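# Place the small box and bottle in the tray

## Task

Move the small box and the bottle so both rest inside the tray. Leave the heat block exactly where and how it stands now. The requester will not read any messages, so no questions or notes reach them.

## Robot and tools

Robot: two arms, left_arm and right_arm, each with six joints and a two-finger gripper. All positions are given in the scene frame. Its origin sits on the table surface, halfway between the arms' nominal bases. +x points out over the table, +z points up, and left_arm is on the +y side. Arm names do not match image sides. The calibrated bases are left_arm at (+0.028, +0.374, 0) m, quat_wxyz (+1.000, 0, 0, +0.026), and right_arm at (+0.036, -0.281, 0) m, quat_wxyz (+1.000, 0, 0, -0.003).

Row layout: one row is a single flat list of 14 numbers covering both arms. The first seven are left_arm and the last seven are right_arm. Within each block, the six joints come in this order: elbow, waist, wrist roll, shoulder, wrist pitch, wrist yaw. The seventh number is the gripper opening. Every joint number is an offset, scaled to the range -1 to 1, counted from the Joint targets shown at the start of the action or call. It is not counted from the previous row. 1.0 equals 2.224 rad for elbow, waist and shoulder, and 8.485 rad for wrist pitch, wrist yaw and wrist roll. The waist sign is reversed on both arms, both in what you send and in what comes back. The opening is absolute, not an offset: +1 is fully open and -1 is shut. A 0 in the opening slot is a real command (half open). To keep a gripper as it is, repeat its current command.

Stated joint ranges in the arm's own signs: waist -2.618 to 3.054 (this becomes -3.054 to 2.618 in your numbers), shoulder 0.000 to 3.142, elbow 0.000 to 3.142, wrist pitch -1.571 to 1.571, wrist yaw -1.571 to 1.571, wrist roll -2.094 to 2.094. The real stops can differ by up to 0.059 rad. Any action that pushes a joint more than 0.059 rad beyond its range is rejected for both arms. If the first action of a call fails this check, or any action is malformed, the whole call is rejected.

execute_actions(actions, cameras): actions is a list of actions. Each action is a table of up to 15 rows, one per 1/30 s step. A short table repeats its last row to fill the 15 steps. Sending an empty list only returns the current state and images. cameras selects from cam_high, cam_low, cam_over, cam_left_wrist and cam_right_wrist. Leave it out or send ["all"] for all cameras, or [] for none.

move(target, speed, blend, opening_speed, grip_force, blocking, cameras): target is one 14-number row, or a list of up to 15 rows. Every row is an offset from the same starting Joint targets, not from the row before. All joints move together along joint paths, so the grippers follow curves. The paths do not avoid obstacles or the other arm. speed is in rad/s for the joint that has farthest to travel: 0.01 to 12.57, default 0.5. You can give one value for all targets or one per target. blend, in rad, rounds off the corners at intermediate targets; 0 means stop at each. opening_speed sets how fast the opening changes, per second on the -1..1 scale, at least 0.2. grip_force is the force per finger pad in N, from 10 to 50. Give one value for both arms or one per arm. It stays set until you change it. With blocking=false the call returns after about 0.5 s while the move keeps running. The result adds a move: line. done means the arm settled within 0.035 rad of its target. off_target means it is at rest but farther away. You may also see moving, held (a check withheld steps, or the clearance check stopped the path) or fault. Neither done nor off_target tells you whether anything is touching.

wait(seconds 0–10): lets time pass while the last commands are held. stop: brakes a running move; the arm needs some distance to halt. zoom_image(camera, region [x0,y0,x1,y1] in pixels, top-left origin, at most 504 each side): gives a closer view of the latest image. finished_scene(scene=1): ends the scene, and this cannot be undone. Image sizes: 504x504 for cam_high, cam_low and cam_over; 672x504 for the two wrist cameras.

Reading results: end_effector_position (m) and end_effector_quat_wxyz are in the scene frame. They can be off by a few cm, more at long reach. The position is the point between the pads, about 1 cm behind the fingertips. Fingers point along the gripper's +z axis and close along its y axis. Joint positions and Joint velocities follow the joint order above, plus the pad gap in m (0.094 fully open). Joint targets is the base that your next offsets count from. grip_measured uses the opening scale. When holding a hard part it reads a little below the part's true width. grip_effort_nm is motor effort: negative means closing. "joint sent to its limit" means a joint was clipped at its end. "joint command not followed" means the clearance check changed targets. A Joint torques line, MOTOR HOT and motor temperatures also appear.

Cautions: Do not hit the heat block, the table or fixtures, and do not drop parts from any height. Never let the two arms or grippers press against each other, and never close one gripper on the other's fingers. Either can end the scene. Move slowly near contact, and close gently on items that may crush. To release, command an opening clearly above grip_measured. After a blocked push, send targets back past the measured positions. Avoid long stretched holds and pushes into unreachable poses. Motors overheat: at 90 °C the arm folds up and stops working. Nothing may leave the table. Loose objects can get a small nudge now and then. The scene keeps running while you think.

Each tool is called after "Emit:" as name([rows], argument=value, ...), one row to a line, values as JSON.

## Session

Emit:
execute_actions(actions=[])

Scene clock: 0.00 s.
left_arm: end_effector_position=(+0.3294, +0.1506, +0.2450) grip_measured=+1.000 grip_effort_nm=n/a end_effector_quat_wxyz=(+0.455, +0.037, +0.874, -0.164) | right_arm: end_effector_position=(+0.2880, -0.1619, +0.2824) grip_measured=+1.000 grip_effort_nm=n/a end_effector_quat_wxyz=(+0.433, +0.178, +0.854, +0.227)
Joint names: [elbow, waist, wrist roll, shoulder, wrist pitch, wrist yaw]
Joint positions: left_arm=[1.013 0.858 -0.535 1.183 -0.433 -0.349 0.094] | right_arm=[1.003 -0.63 0.876 0.823 -0.758 0.295 0.094]
Joint velocities: within noise
Joint torques (N m): no reading
Motor temperatures (°C): left_arm=[30 24 22 27 29 24 23] | right_arm=[29 23 23 26 30 23 25]
Heat: left arm: 30 °C; right arm: 30 °C.
Joint targets: left_arm=[1.023 0.858 -0.534 1.174 -0.430 -0.354] | right_arm=[1.016 -0.630 0.872 0.817 -0.752 0.301]
Tool commands: left_gripper/opening=+1.0 right_gripper/opening=+1.0

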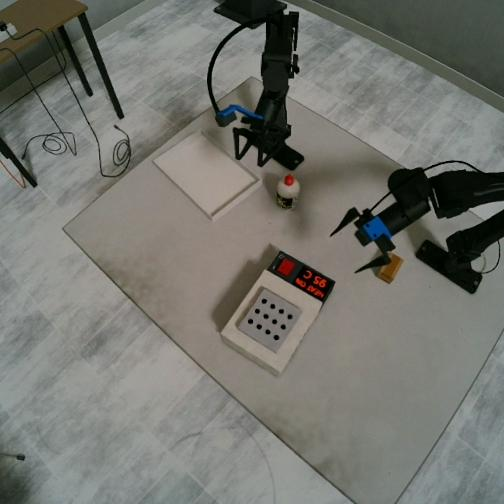

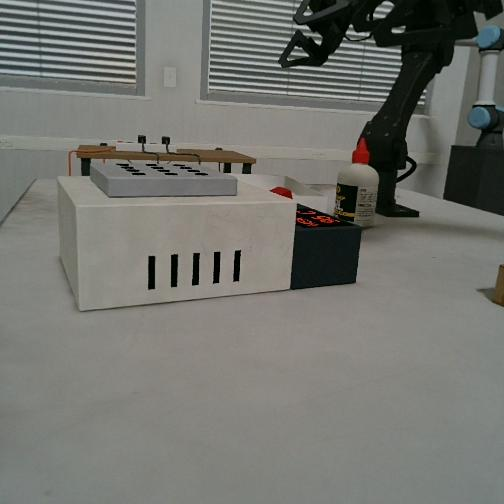

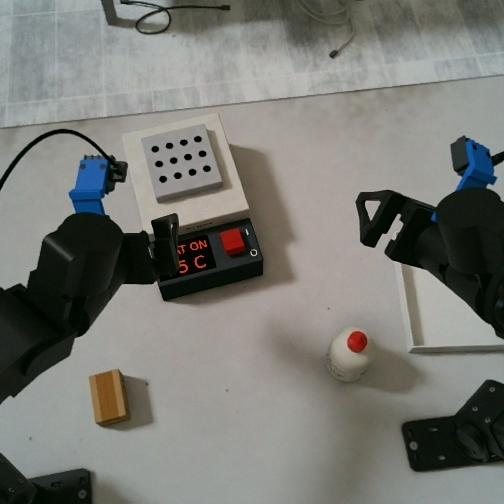

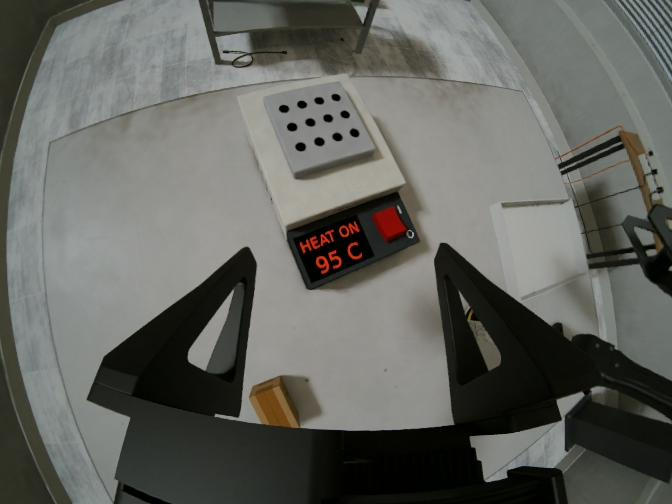

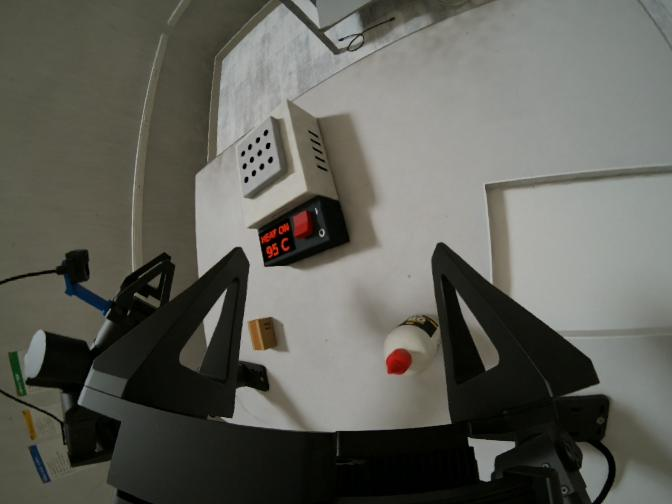

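Emit:
zoom_image(camera="cam_over", region=[260, 200, 504, 500])

Emit:
zoom_image(camera="cam_high", region=[140, 80, 440, 320])

Emit:
zoom_image(camera="cam_low", region=[240, 100, 504, 320])

Scaled by 1.680 from the camera's 504x504 image, which has a finer 720x720 frame.

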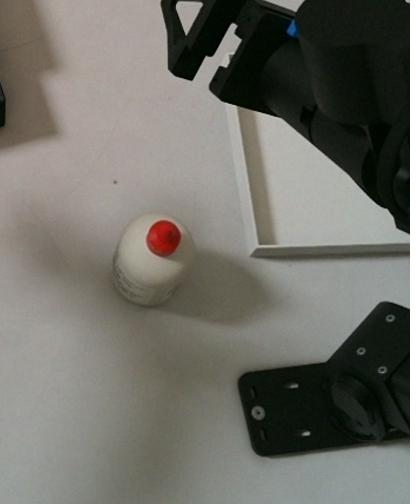

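Scaled by 1.680 from the camera's 504x504 image, which has a finer 720x720 frame.

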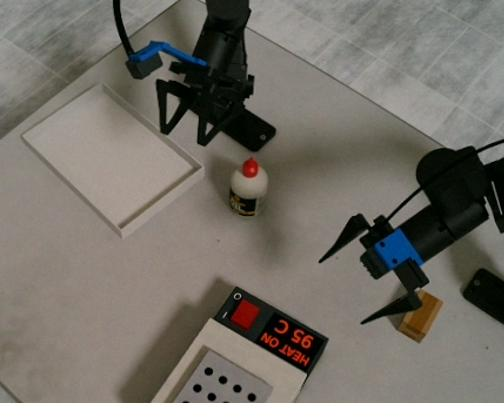

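Scaled by 1.909 from the camera's 504x504 image, which has a finer 720x720 frame.

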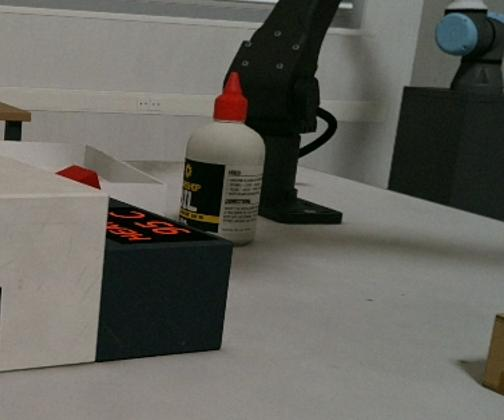

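Emit:
move(target=[0, -0.0782, -0.0113, -0.005, -0.118, 0.0417, 1, 0.2019, -0.1857, -0.1028, 0.2338, -0.0882, -0.0355, 1], speed=0.8)

Scene clock: 139.63 s.
left_arm: end_effector_position=(+0.1633, +0.2751, +0.1303) grip_measured=+1.000 grip_effort_nm=-0.02 end_effector_quat_wxyz=(-0.006, +0.009, +1.000, +0.007) | right_arm: end_effector_position=(+0.1598, -0.0750, +0.2136) grip_measured=+1.000 grip_effort_nm=-0.03 end_effector_quat_wxyz=(+0.081, -0.489, +0.868, +0.040)
Joint names: [elbow, waist, wrist roll, shoulder, wrist pitch, wrist yaw]
Joint positions: left_arm=[1.013 0.693 -0.622 1.183 -1.419 -0.004 0.094] | right_arm=[1.436 -1.037 0.004 1.333 -1.493 0.011 0.094]
Joint torques (N m): left_arm=[6.75 -0.81 -0.05 -4.85 0.51 0.02] | right_arm=[8.91 -0.51 -0.02 -3.33 0.59 -0.13]
Heat: left arm: 32 °C; right arm: 34 °C.
Joint targets: left_arm=[1.023 0.685 -0.630 1.163 -1.431 -0.001] | right_arm=[1.465 -1.043 0.000 1.337 -1.500 0.000]
move: done

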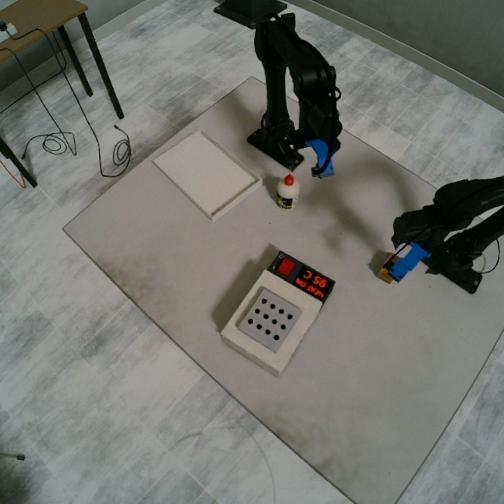

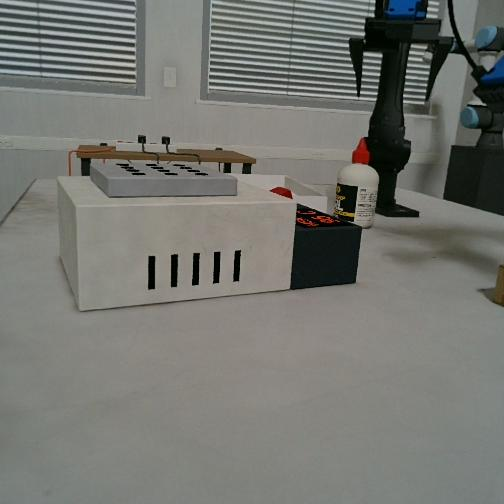

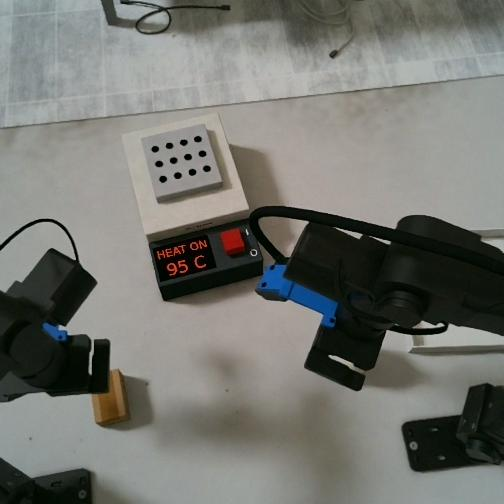

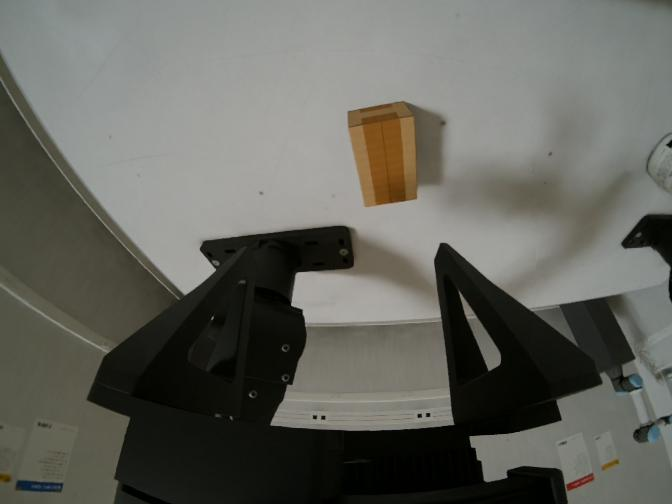

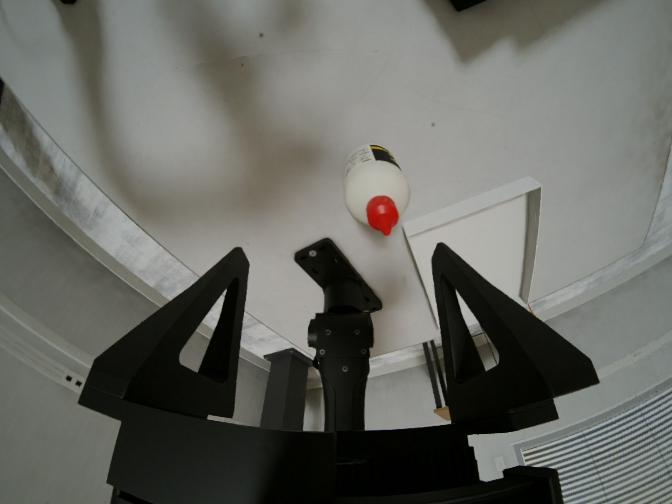

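Emit:
move(target=[-0.0459, 0.1043, -0.0277, 0.0553, 0.0265, 0, 1, -0.0953, 0.0508, 0, 0.0094, 0.004, 0, 1], speed=0.6)

Scene clock: 195.33 s.
left_arm: end_effector_position=(+0.1566, +0.2269, +0.0931) grip_measured=+1.000 grip_effort_nm=-0.02 end_effector_quat_wxyz=(-0.002, +0.000, +1.000, +0.001) | right_arm: end_effector_position=(+0.1622, -0.1111, +0.1609) grip_measured=+1.000 grip_effort_nm=-0.03 end_effector_quat_wxyz=(-0.001, -0.448, +0.894, -0.005)
Joint names: [elbow, waist, wrist roll, shoulder, wrist pitch, wrist yaw]
Joint positions: left_arm=[0.932 0.91 -0.856 1.284 -1.222 0.001 0.094] | right_arm=[1.254 -0.937 0.003 1.355 -1.476 0.008 0.094]
Joint torques (N m): left_arm=[5.15 0.65 -0.03 -3.93 0.9 -0.01] | right_arm=[6.2 0.49 -0.04 -3.67 0.41 -0.1]
Heat: left arm: 31 °C; right arm: 30 °C.
Joint targets: left_arm=[0.921 0.917 -0.864 1.285 -1.207 -0.001] | right_arm=[1.254 -0.930 0.000 1.358 -1.466 0.000]
move: done

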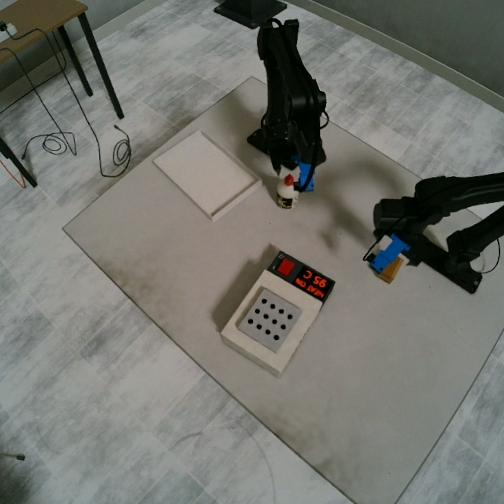

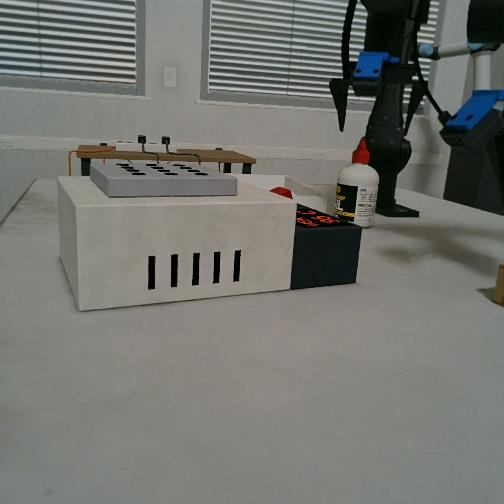

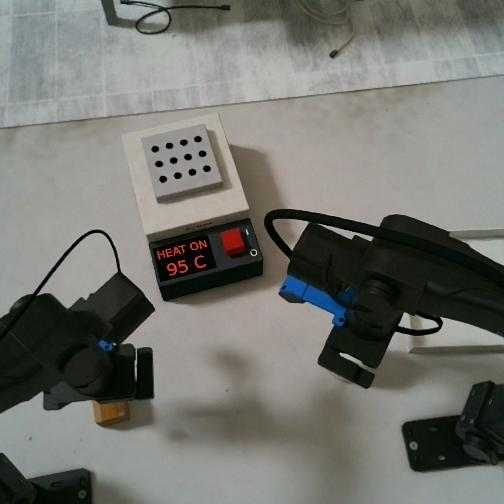

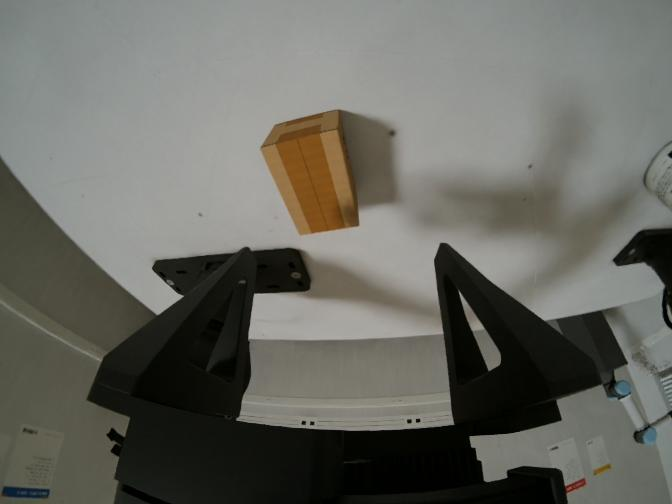

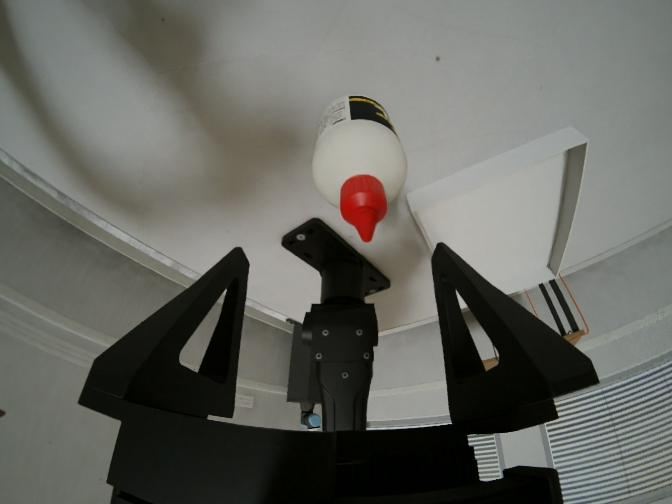

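Emit:
move(target=[-0.0108, -0.0522, -0.0029, -0.0022, 0.0022, 0, 1, -0.0553, 0.0382, 0, -0.0513, 0.001, 0, 1], speed=0.4)

Scene clock: 269.27 s.
left_arm: end_effector_position=(+0.1696, +0.2416, +0.0877) grip_measured=+1.000 grip_effort_nm=-0.02 end_effector_quat_wxyz=(-0.003, -0.063, +0.998, +0.002) | right_arm: end_effector_position=(+0.1584, -0.1421, +0.1480) grip_measured=+1.000 grip_effort_nm=-0.03 end_effector_quat_wxyz=(-0.009, -0.409, +0.912, -0.008)
Joint names: [elbow, waist, wrist roll, shoulder, wrist pitch, wrist yaw]
Joint positions: left_arm=[0.91 0.807 -0.881 1.284 -1.204 0.002 0.094] | right_arm=[1.136 -0.852 0.003 1.265 -1.466 0.007 0.094]
Joint torques (N m): left_arm=[4.94 -0.68 -0.05 -4.33 0.88 -0.02] | right_arm=[5.76 0.51 -0.03 -4.77 0.35 -0.1]
Heat: left arm: 31 °C; right arm: 29 °C.
Joint targets: left_arm=[0.897 0.800 -0.889 1.281 -1.188 -0.001] | right_arm=[1.131 -0.845 0.000 1.244 -1.458 0.000]
move: done

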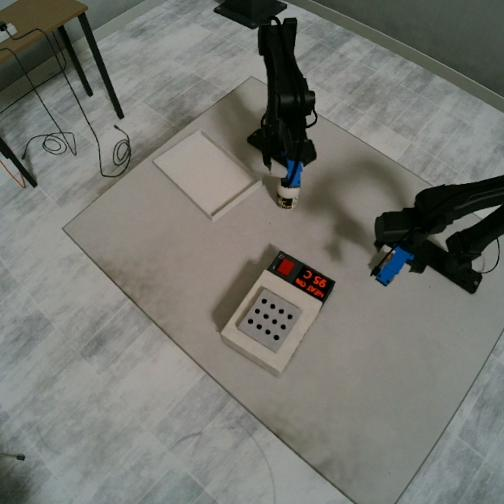

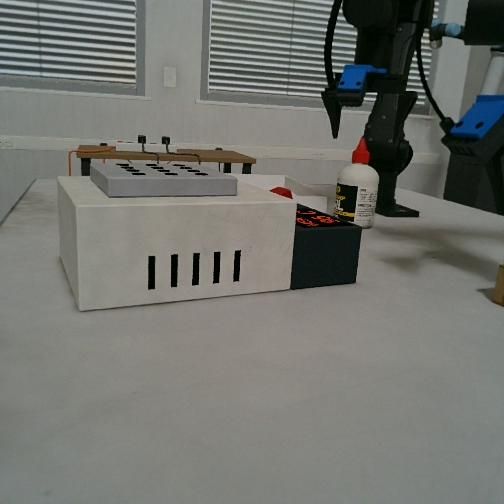

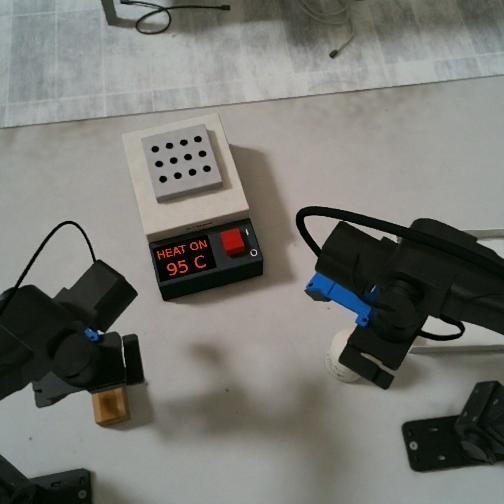

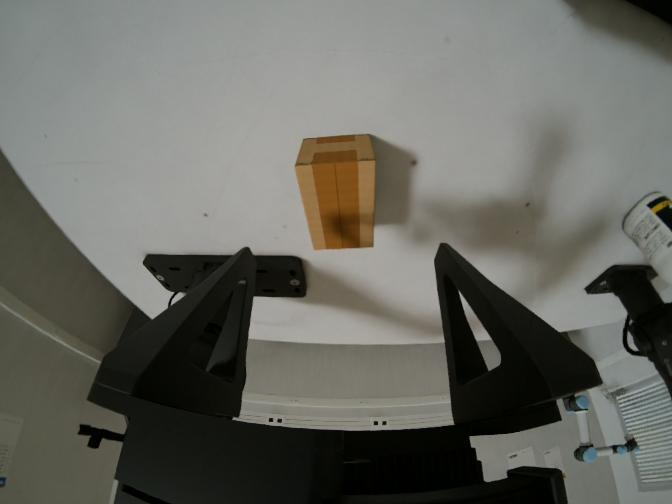

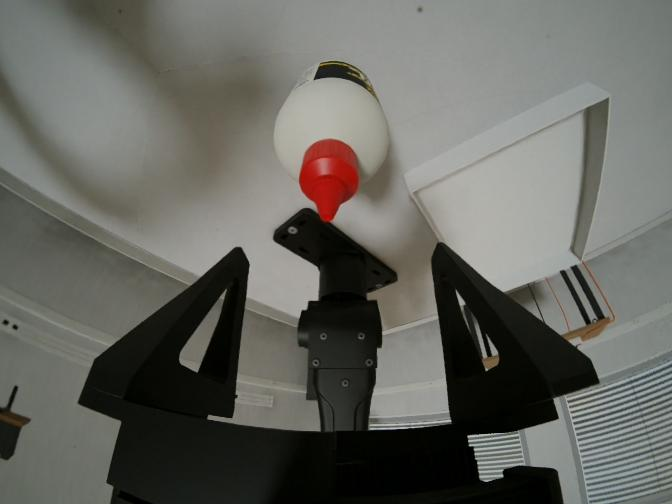

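Emit:
zoom_image(camera="cam_low", region=[290, 50, 504, 250])

Scaled by 2.355 from the camera's 504x504 image, which has a finer 720x720 frame.

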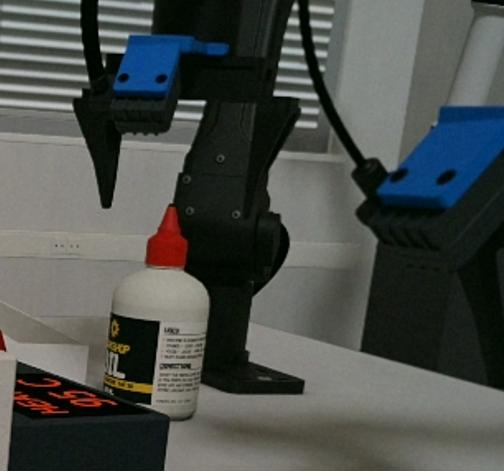

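Emit:
move(target=[-0.0863, 0.0092, -0.0081, 0.0211, 0.0283, 0, 1, -0.0535, -0.0135, 0, 0.0054, 0.0154, 0, 1], speed=0.25)

Scene clock: 329.80 s.
left_arm: end_effector_position=(+0.1672, +0.2426, +0.0339) grip_measured=+1.000 grip_effort_nm=-0.02 end_effector_quat_wxyz=(+0.000, -0.095, +0.995, -0.002) | right_arm: end_effector_position=(+0.1586, -0.1377, +0.1175) grip_measured=+1.000 grip_effort_nm=-0.03 end_effector_quat_wxyz=(-0.006, -0.416, +0.909, -0.007)
Joint names: [elbow, waist, wrist roll, shoulder, wrist pitch, wrist yaw]
Joint positions: left_arm=[0.716 0.812 -0.95 1.321 -0.964 0.002 0.094] | right_arm=[1.015 -0.867 0.003 1.265 -1.337 0.007 0.094]
Joint torques (N m): left_arm=[4.83 0.81 -0.06 -3.64 0.89 -0.03] | right_arm=[5.96 -0.65 -0.04 -3.77 0.4 -0.1]
Heat: left arm: 30 °C; right arm: 28 °C.
Joint targets: left_arm=[0.705 0.821 -0.958 1.328 -0.948 -0.001] | right_arm=[1.011 -0.875 0.000 1.256 -1.327 0.000]
move: done

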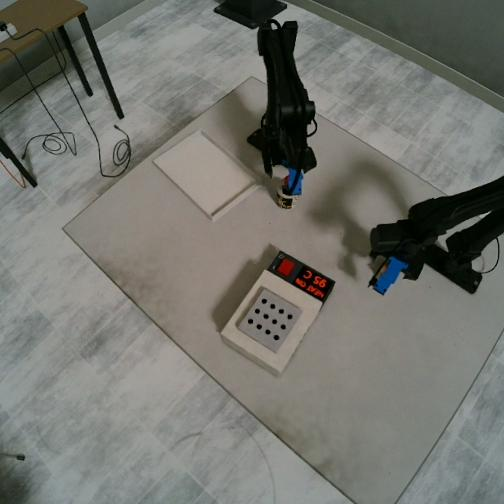

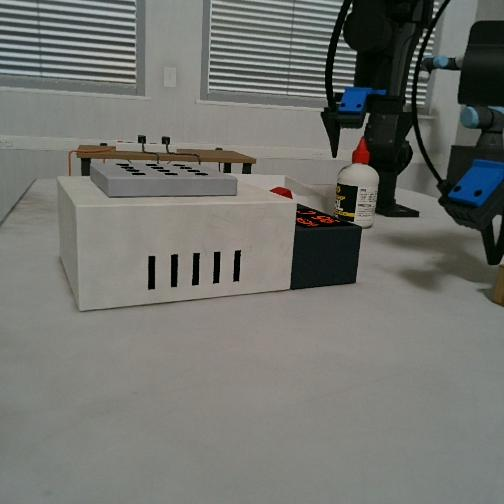

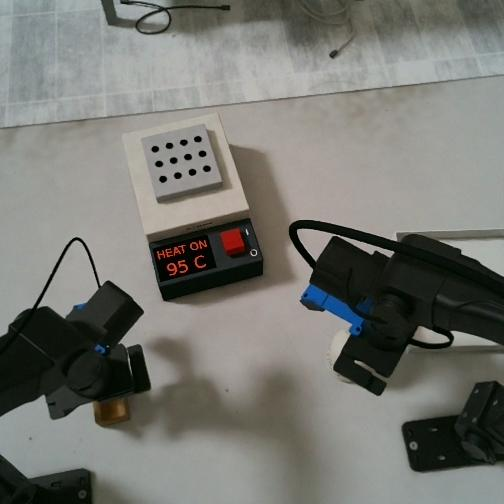

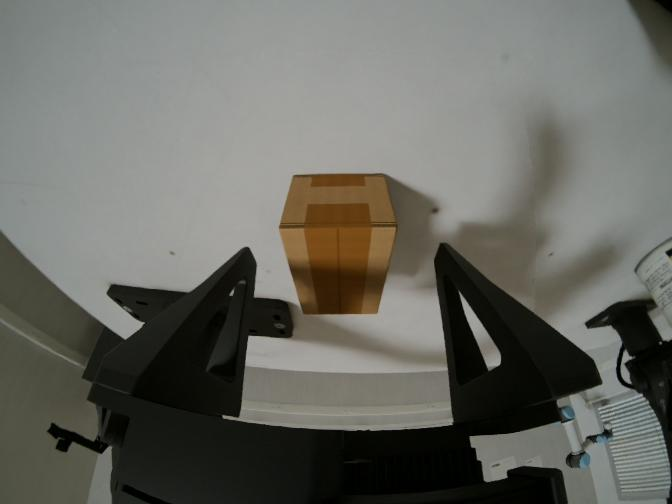

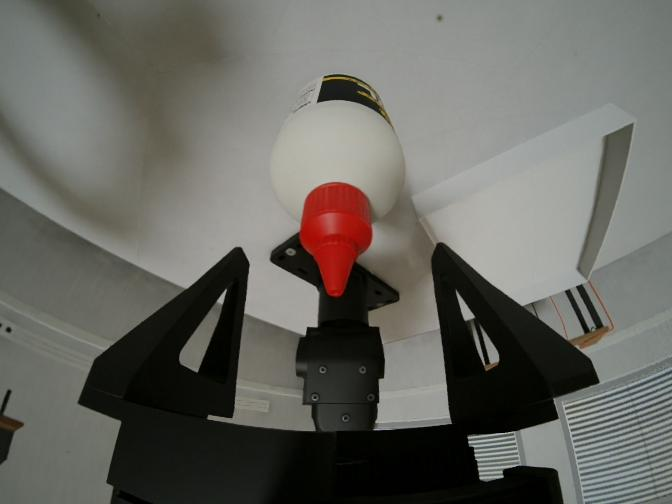

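Emit:
move(target=[0, 0, 0, 0, 0, 0, -0.35, 0.0243, 0, 0, 0.0337, 0.0026, 0, 1], speed=0.15, opening_speed=0.7, grip_force=[30, 35])

Scene clock: 386.77 s.
left_arm: end_effector_position=(+0.1673, +0.2425, +0.0339) grip_measured=-0.022 grip_effort_nm=-0.63 end_effector_quat_wxyz=(+0.000, -0.095, +0.995, -0.002) | right_arm: end_effector_position=(+0.1658, -0.1293, +0.1122) grip_measured=+1.000 grip_effort_nm=-0.03 end_effector_quat_wxyz=(-0.012, -0.416, +0.909, -0.010)
Joint names: [elbow, waist, wrist roll, shoulder, wrist pitch, wrist yaw]
Joint positions: left_arm=[0.716 0.812 -0.95 1.321 -0.963 0.002 0.046] | right_arm=[1.036 -0.867 0.003 1.324 -1.314 0.007 0.094]
Joint torques (N m): left_arm=[4.86 0.85 -0.06 -3.64 0.89 -0.02] | right_arm=[8.87 -0.68 -0.03 -3.07 0.35 -0.09]
Heat: left arm: 29 °C; right arm: 28 °C.
Joint targets: left_arm=[0.705 0.821 -0.958 1.328 -0.948 -0.001] | right_arm=[1.065 -0.875 0.000 1.330 -1.305 0.000]
grip_force (N): 30, 35
move: done

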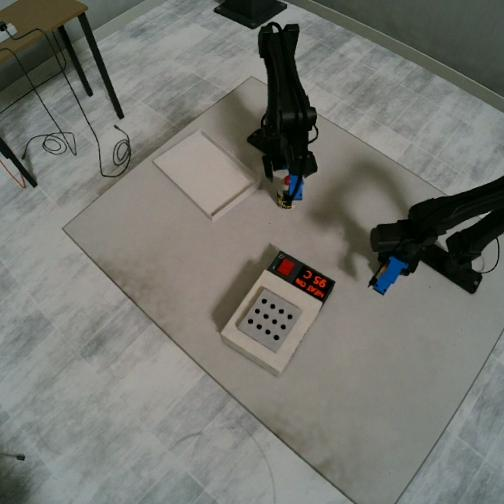

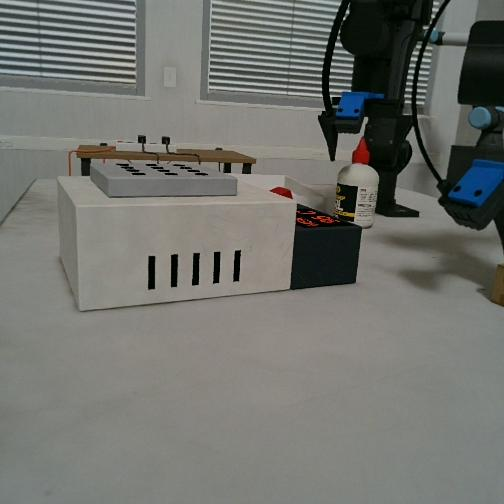

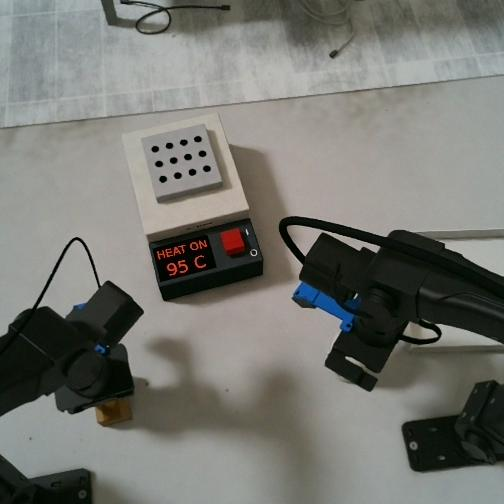

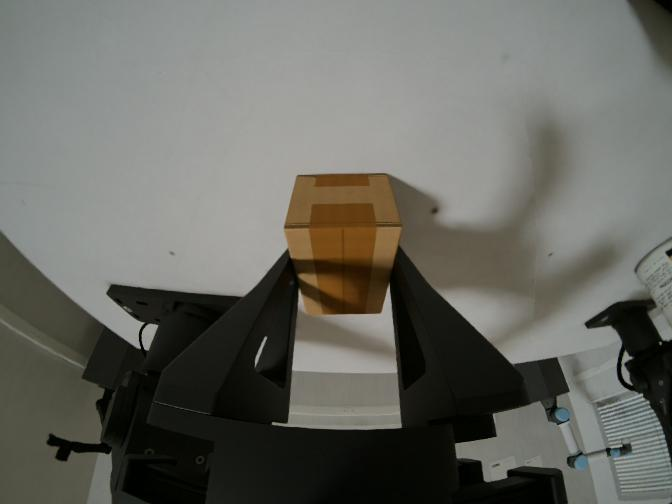

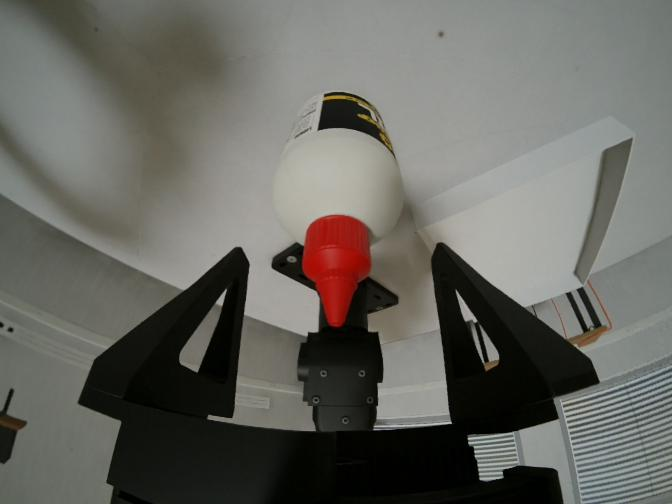

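Emit:
zoom_image(camera="cam_low", region=[300, 80, 420, 240])

Emit:
zoom_image(camera="cam_high", region=[230, 130, 350, 230])

Scaled by 3.150 from the camera's 504x504 image, which has a finer 720x720 frame.

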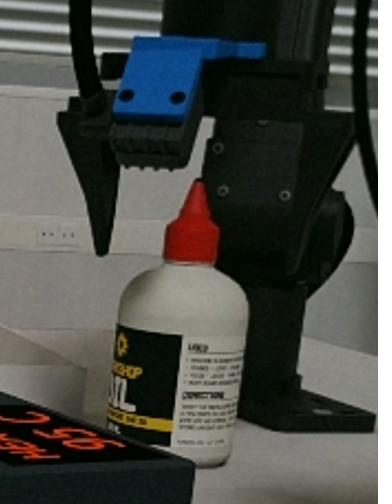

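Scaled by 4.200 from the camera's 504x504 image, which has a finer 720x720 frame.

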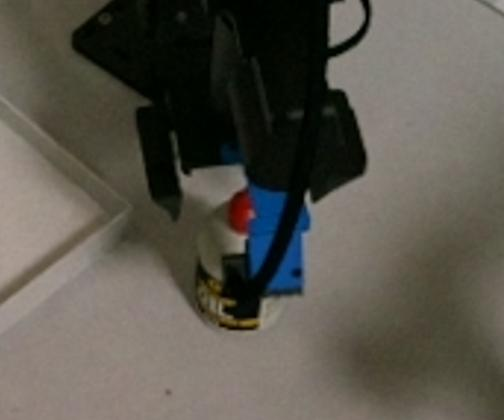

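Emit:
move(target=[0, 0, 0, 0, 0, 0, -0.35, 0.004, 0, 0, 0.004, 0, 0, -0.85], speed=0.15, opening_speed=0.6, grip_force=[30, 35])

Scene clock: 416.13 s.
left_arm: end_effector_position=(+0.1673, +0.2425, +0.0339) grip_measured=-0.024 grip_effort_nm=-0.68 end_effector_quat_wxyz=(+0.000, -0.095, +0.995, -0.002) | right_arm: end_effector_position=(+0.1672, -0.1276, +0.1128) grip_measured=-0.494 grip_effort_nm=-0.71 end_effector_quat_wxyz=(-0.012, -0.416, +0.909, -0.009)
Joint names: [elbow, waist, wrist roll, shoulder, wrist pitch, wrist yaw]
Joint positions: left_arm=[0.716 0.812 -0.95 1.321 -0.963 0.002 0.046] | right_arm=[1.045 -0.867 0.003 1.332 -1.314 0.007 0.024]
Joint torques (N m): left_arm=[4.86 0.87 -0.06 -3.63 0.89 -0.02] | right_arm=[8.91 -0.65 -0.04 -3.04 0.35 -0.09]
Motor temperatures (°C): left_arm=[29 24 21 24 26 24 22] | right_arm=[29 22 22 24 25 22 23]
Heat: left arm: 29 °C; right arm: 29 °C.
Joint targets: left_arm=[0.705 0.821 -0.958 1.328 -0.948 -0.001] | right_arm=[1.074 -0.875 0.000 1.339 -1.305 0.000]
grip_force (N): 30, 35
move: done

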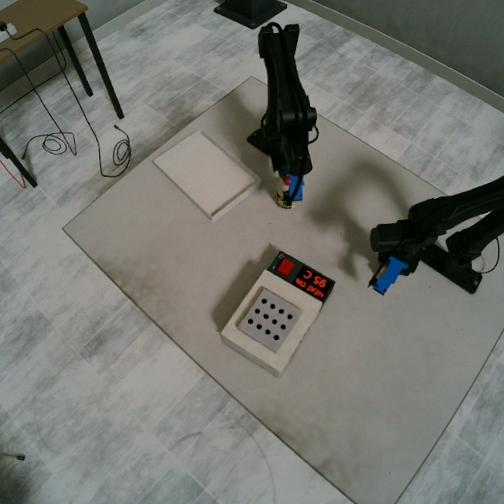

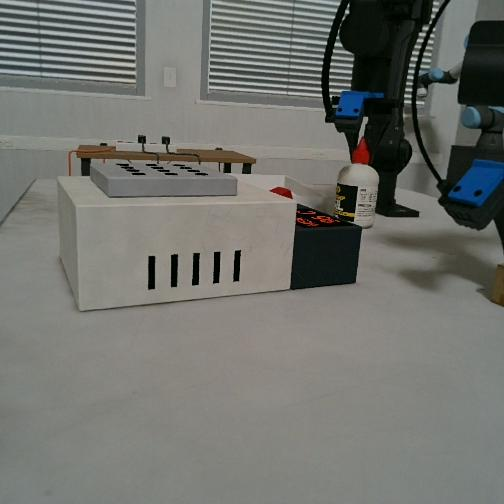

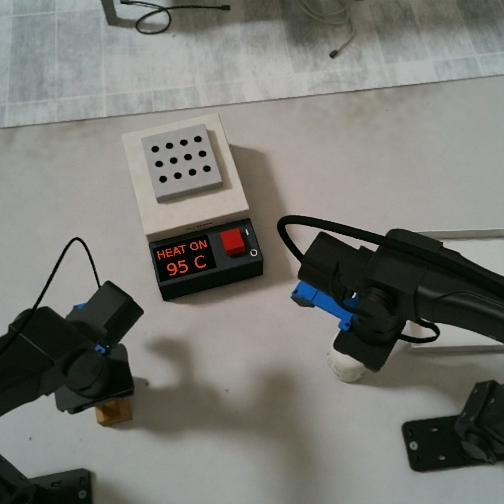

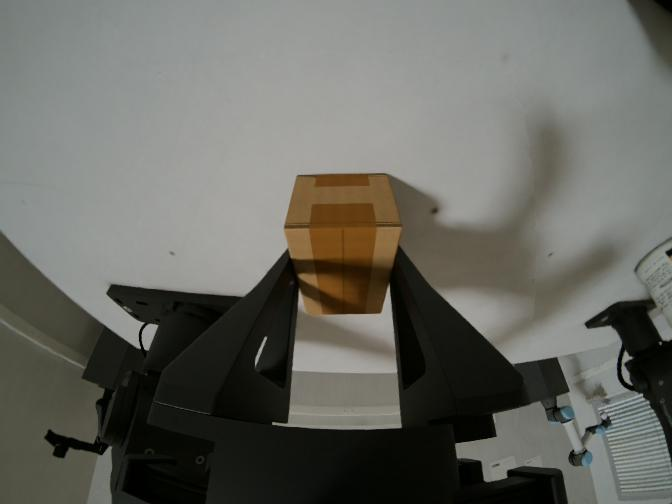

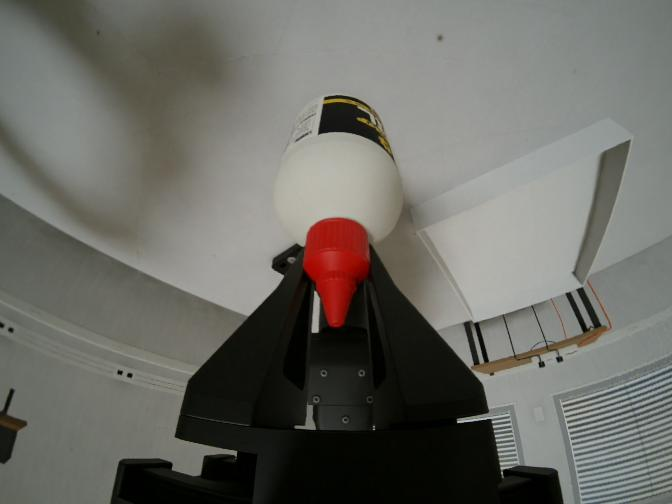

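Emit:
move([
  [0.1066, 0, 0, -0.031, -0.0361, 0, -0.35, 0.1192, 0, 0, 0.0229, -0.0253, 0, -0.85],
  [0.6605, 0.1704, 0, 0.4303, -0.0603, 0, -0.35, 0.1374, 0.5157, 0, 0.0447, -0.0244, 0, -0.85],
], speed=[0.3, 0.6], blend=[0.04, 0])

Scene clock: 460.50 s.
left_arm: end_effector_position=(+0.2104, -0.0273, +0.0992) grip_measured=-0.024 grip_effort_nm=-0.68 end_effector_quat_wxyz=(-0.001, +0.097, +0.995, -0.001) | right_arm: end_effector_position=(+0.2547, -0.3415, +0.1694) grip_measured=-0.497 grip_effort_nm=-0.77 end_effector_quat_wxyz=(-0.009, +0.137, +0.991, -0.001)
Joint names: [elbow, waist, wrist roll, shoulder, wrist pitch, wrist yaw]
Joint positions: left_arm=[2.144 1.198 -0.951 2.269 -1.445 0.003 0.046] | right_arm=[1.349 0.267 0.002 1.431 -1.507 0.004 0.024]
Joint torques (N m): left_arm=[8.55 0.17 -0.05 -12.78 0.58 -0.03] | right_arm=[8.95 0.35 -0.03 -3.81 0.23 -0.06]
Heat: left arm: 29 °C; right arm: 29 °C.
Joint targets: left_arm=[2.174 1.200 -0.958 2.284 -1.459 -0.001] | right_arm=[1.380 0.272 0.000 1.439 -1.512 0.000]
grip_force (N): 30, 35
move: done

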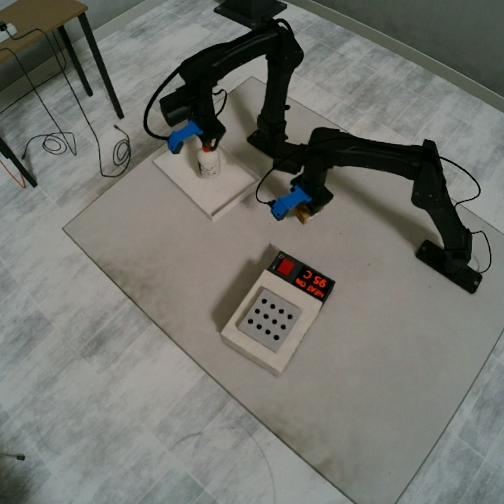

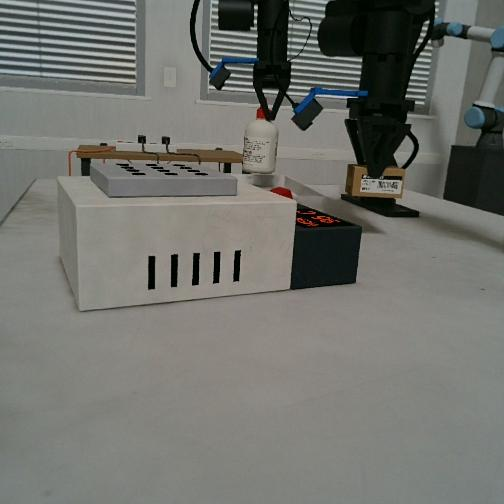

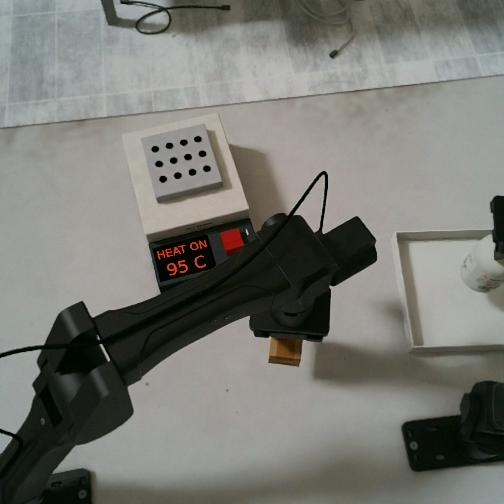

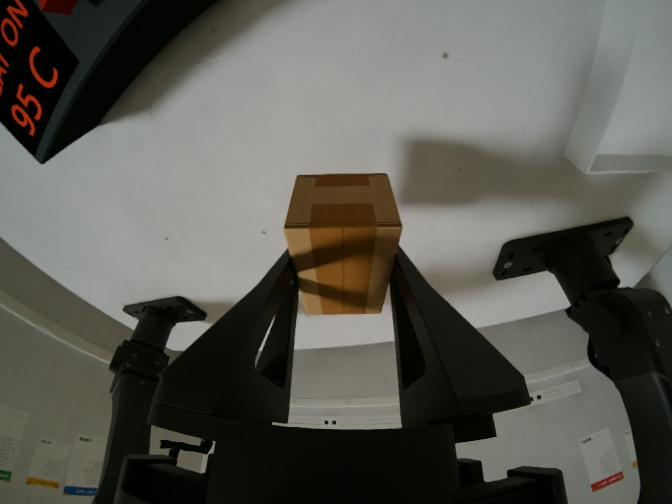

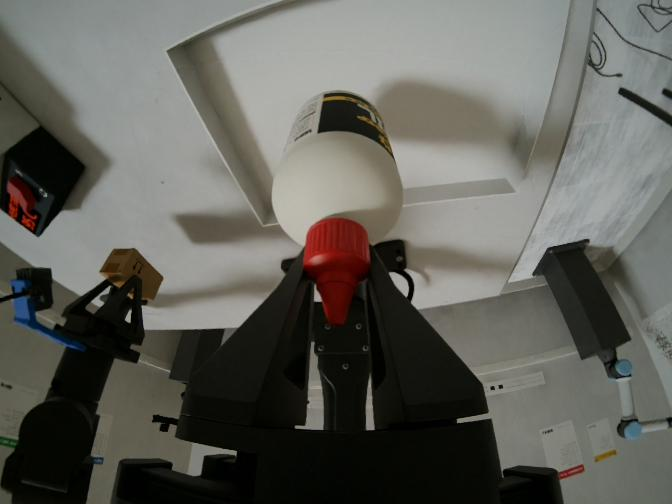

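Emit:
move(target=[-0.1151, 0, 0, 0, 0.0299, 0, -0.35, -0.098, 0, 0, -0.0076, 0.0237, 0, -0.85], speed=0.2)

Emit:
zoom_image(camera="cam_low", region=[220, 90, 440, 240])

Scene clock: 478.70 s.
left_arm: end_effector_position=(+0.2115, -0.0296, +0.0451) grip_measured=-0.024 grip_effort_nm=-0.68 end_effector_quat_wxyz=(+0.001, +0.097, +0.995, -0.005) | right_arm: end_effector_position=(+0.2579, -0.3424, +0.1230) grip_measured=-0.497 grip_effort_nm=-0.77 end_effector_quat_wxyz=(-0.009, +0.137, +0.991, -0.001)
Joint names: [elbow, waist, wrist roll, shoulder, wrist pitch, wrist yaw]
Joint positions: left_arm=[1.929 1.198 -0.951 2.269 -1.222 0.003 0.046] | right_arm=[1.164 0.267 0.002 1.431 -1.322 0.004 0.024]
Joint torques (N m): left_arm=[5.15 0.17 -0.05 -12.89 0.88 -0.03] | right_arm=[6.08 0.35 -0.03 -5.2 0.39 -0.06]
Heat: left arm: 31 °C; right arm: 29 °C.
Joint targets: left_arm=[1.918 1.200 -0.958 2.284 -1.206 -0.001] | right_arm=[1.162 0.272 0.000 1.422 -1.311 0.000]
grip_force (N): 30, 35
move: done

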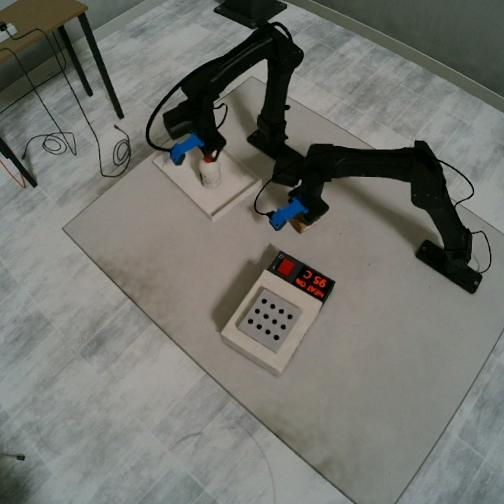

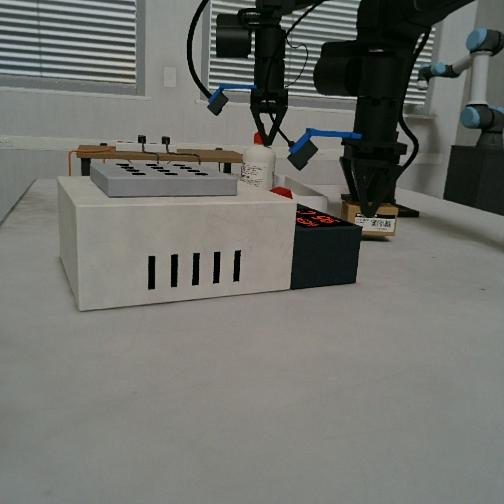

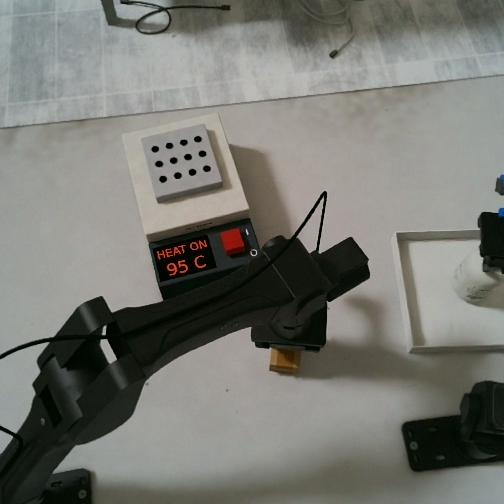

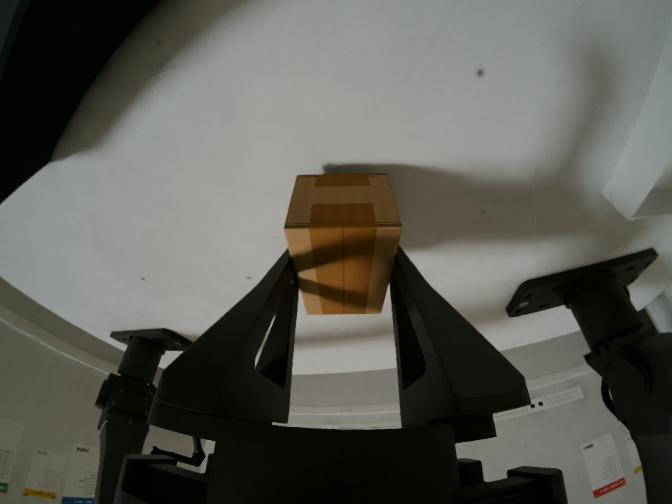

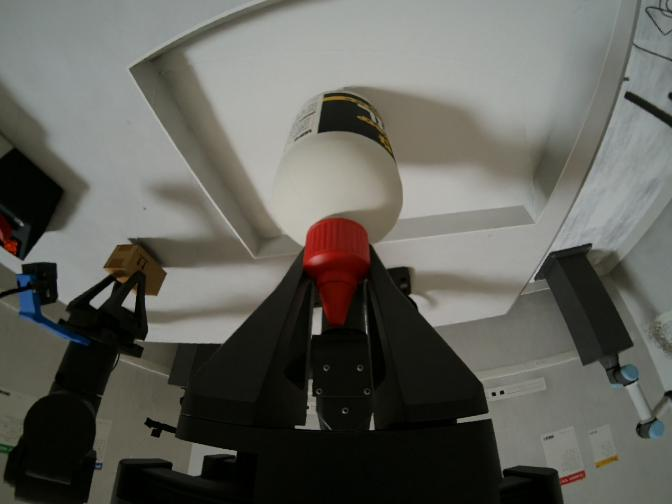

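Scaled by 2.291 from the camera's 504x504 image, which has a finer 720x720 frame.

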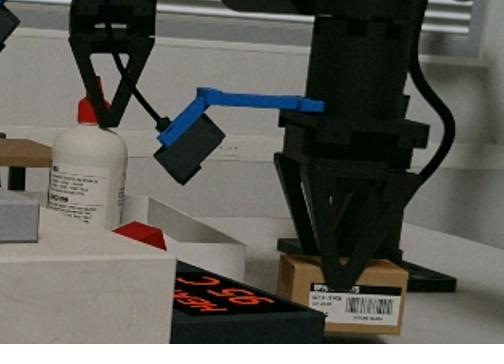

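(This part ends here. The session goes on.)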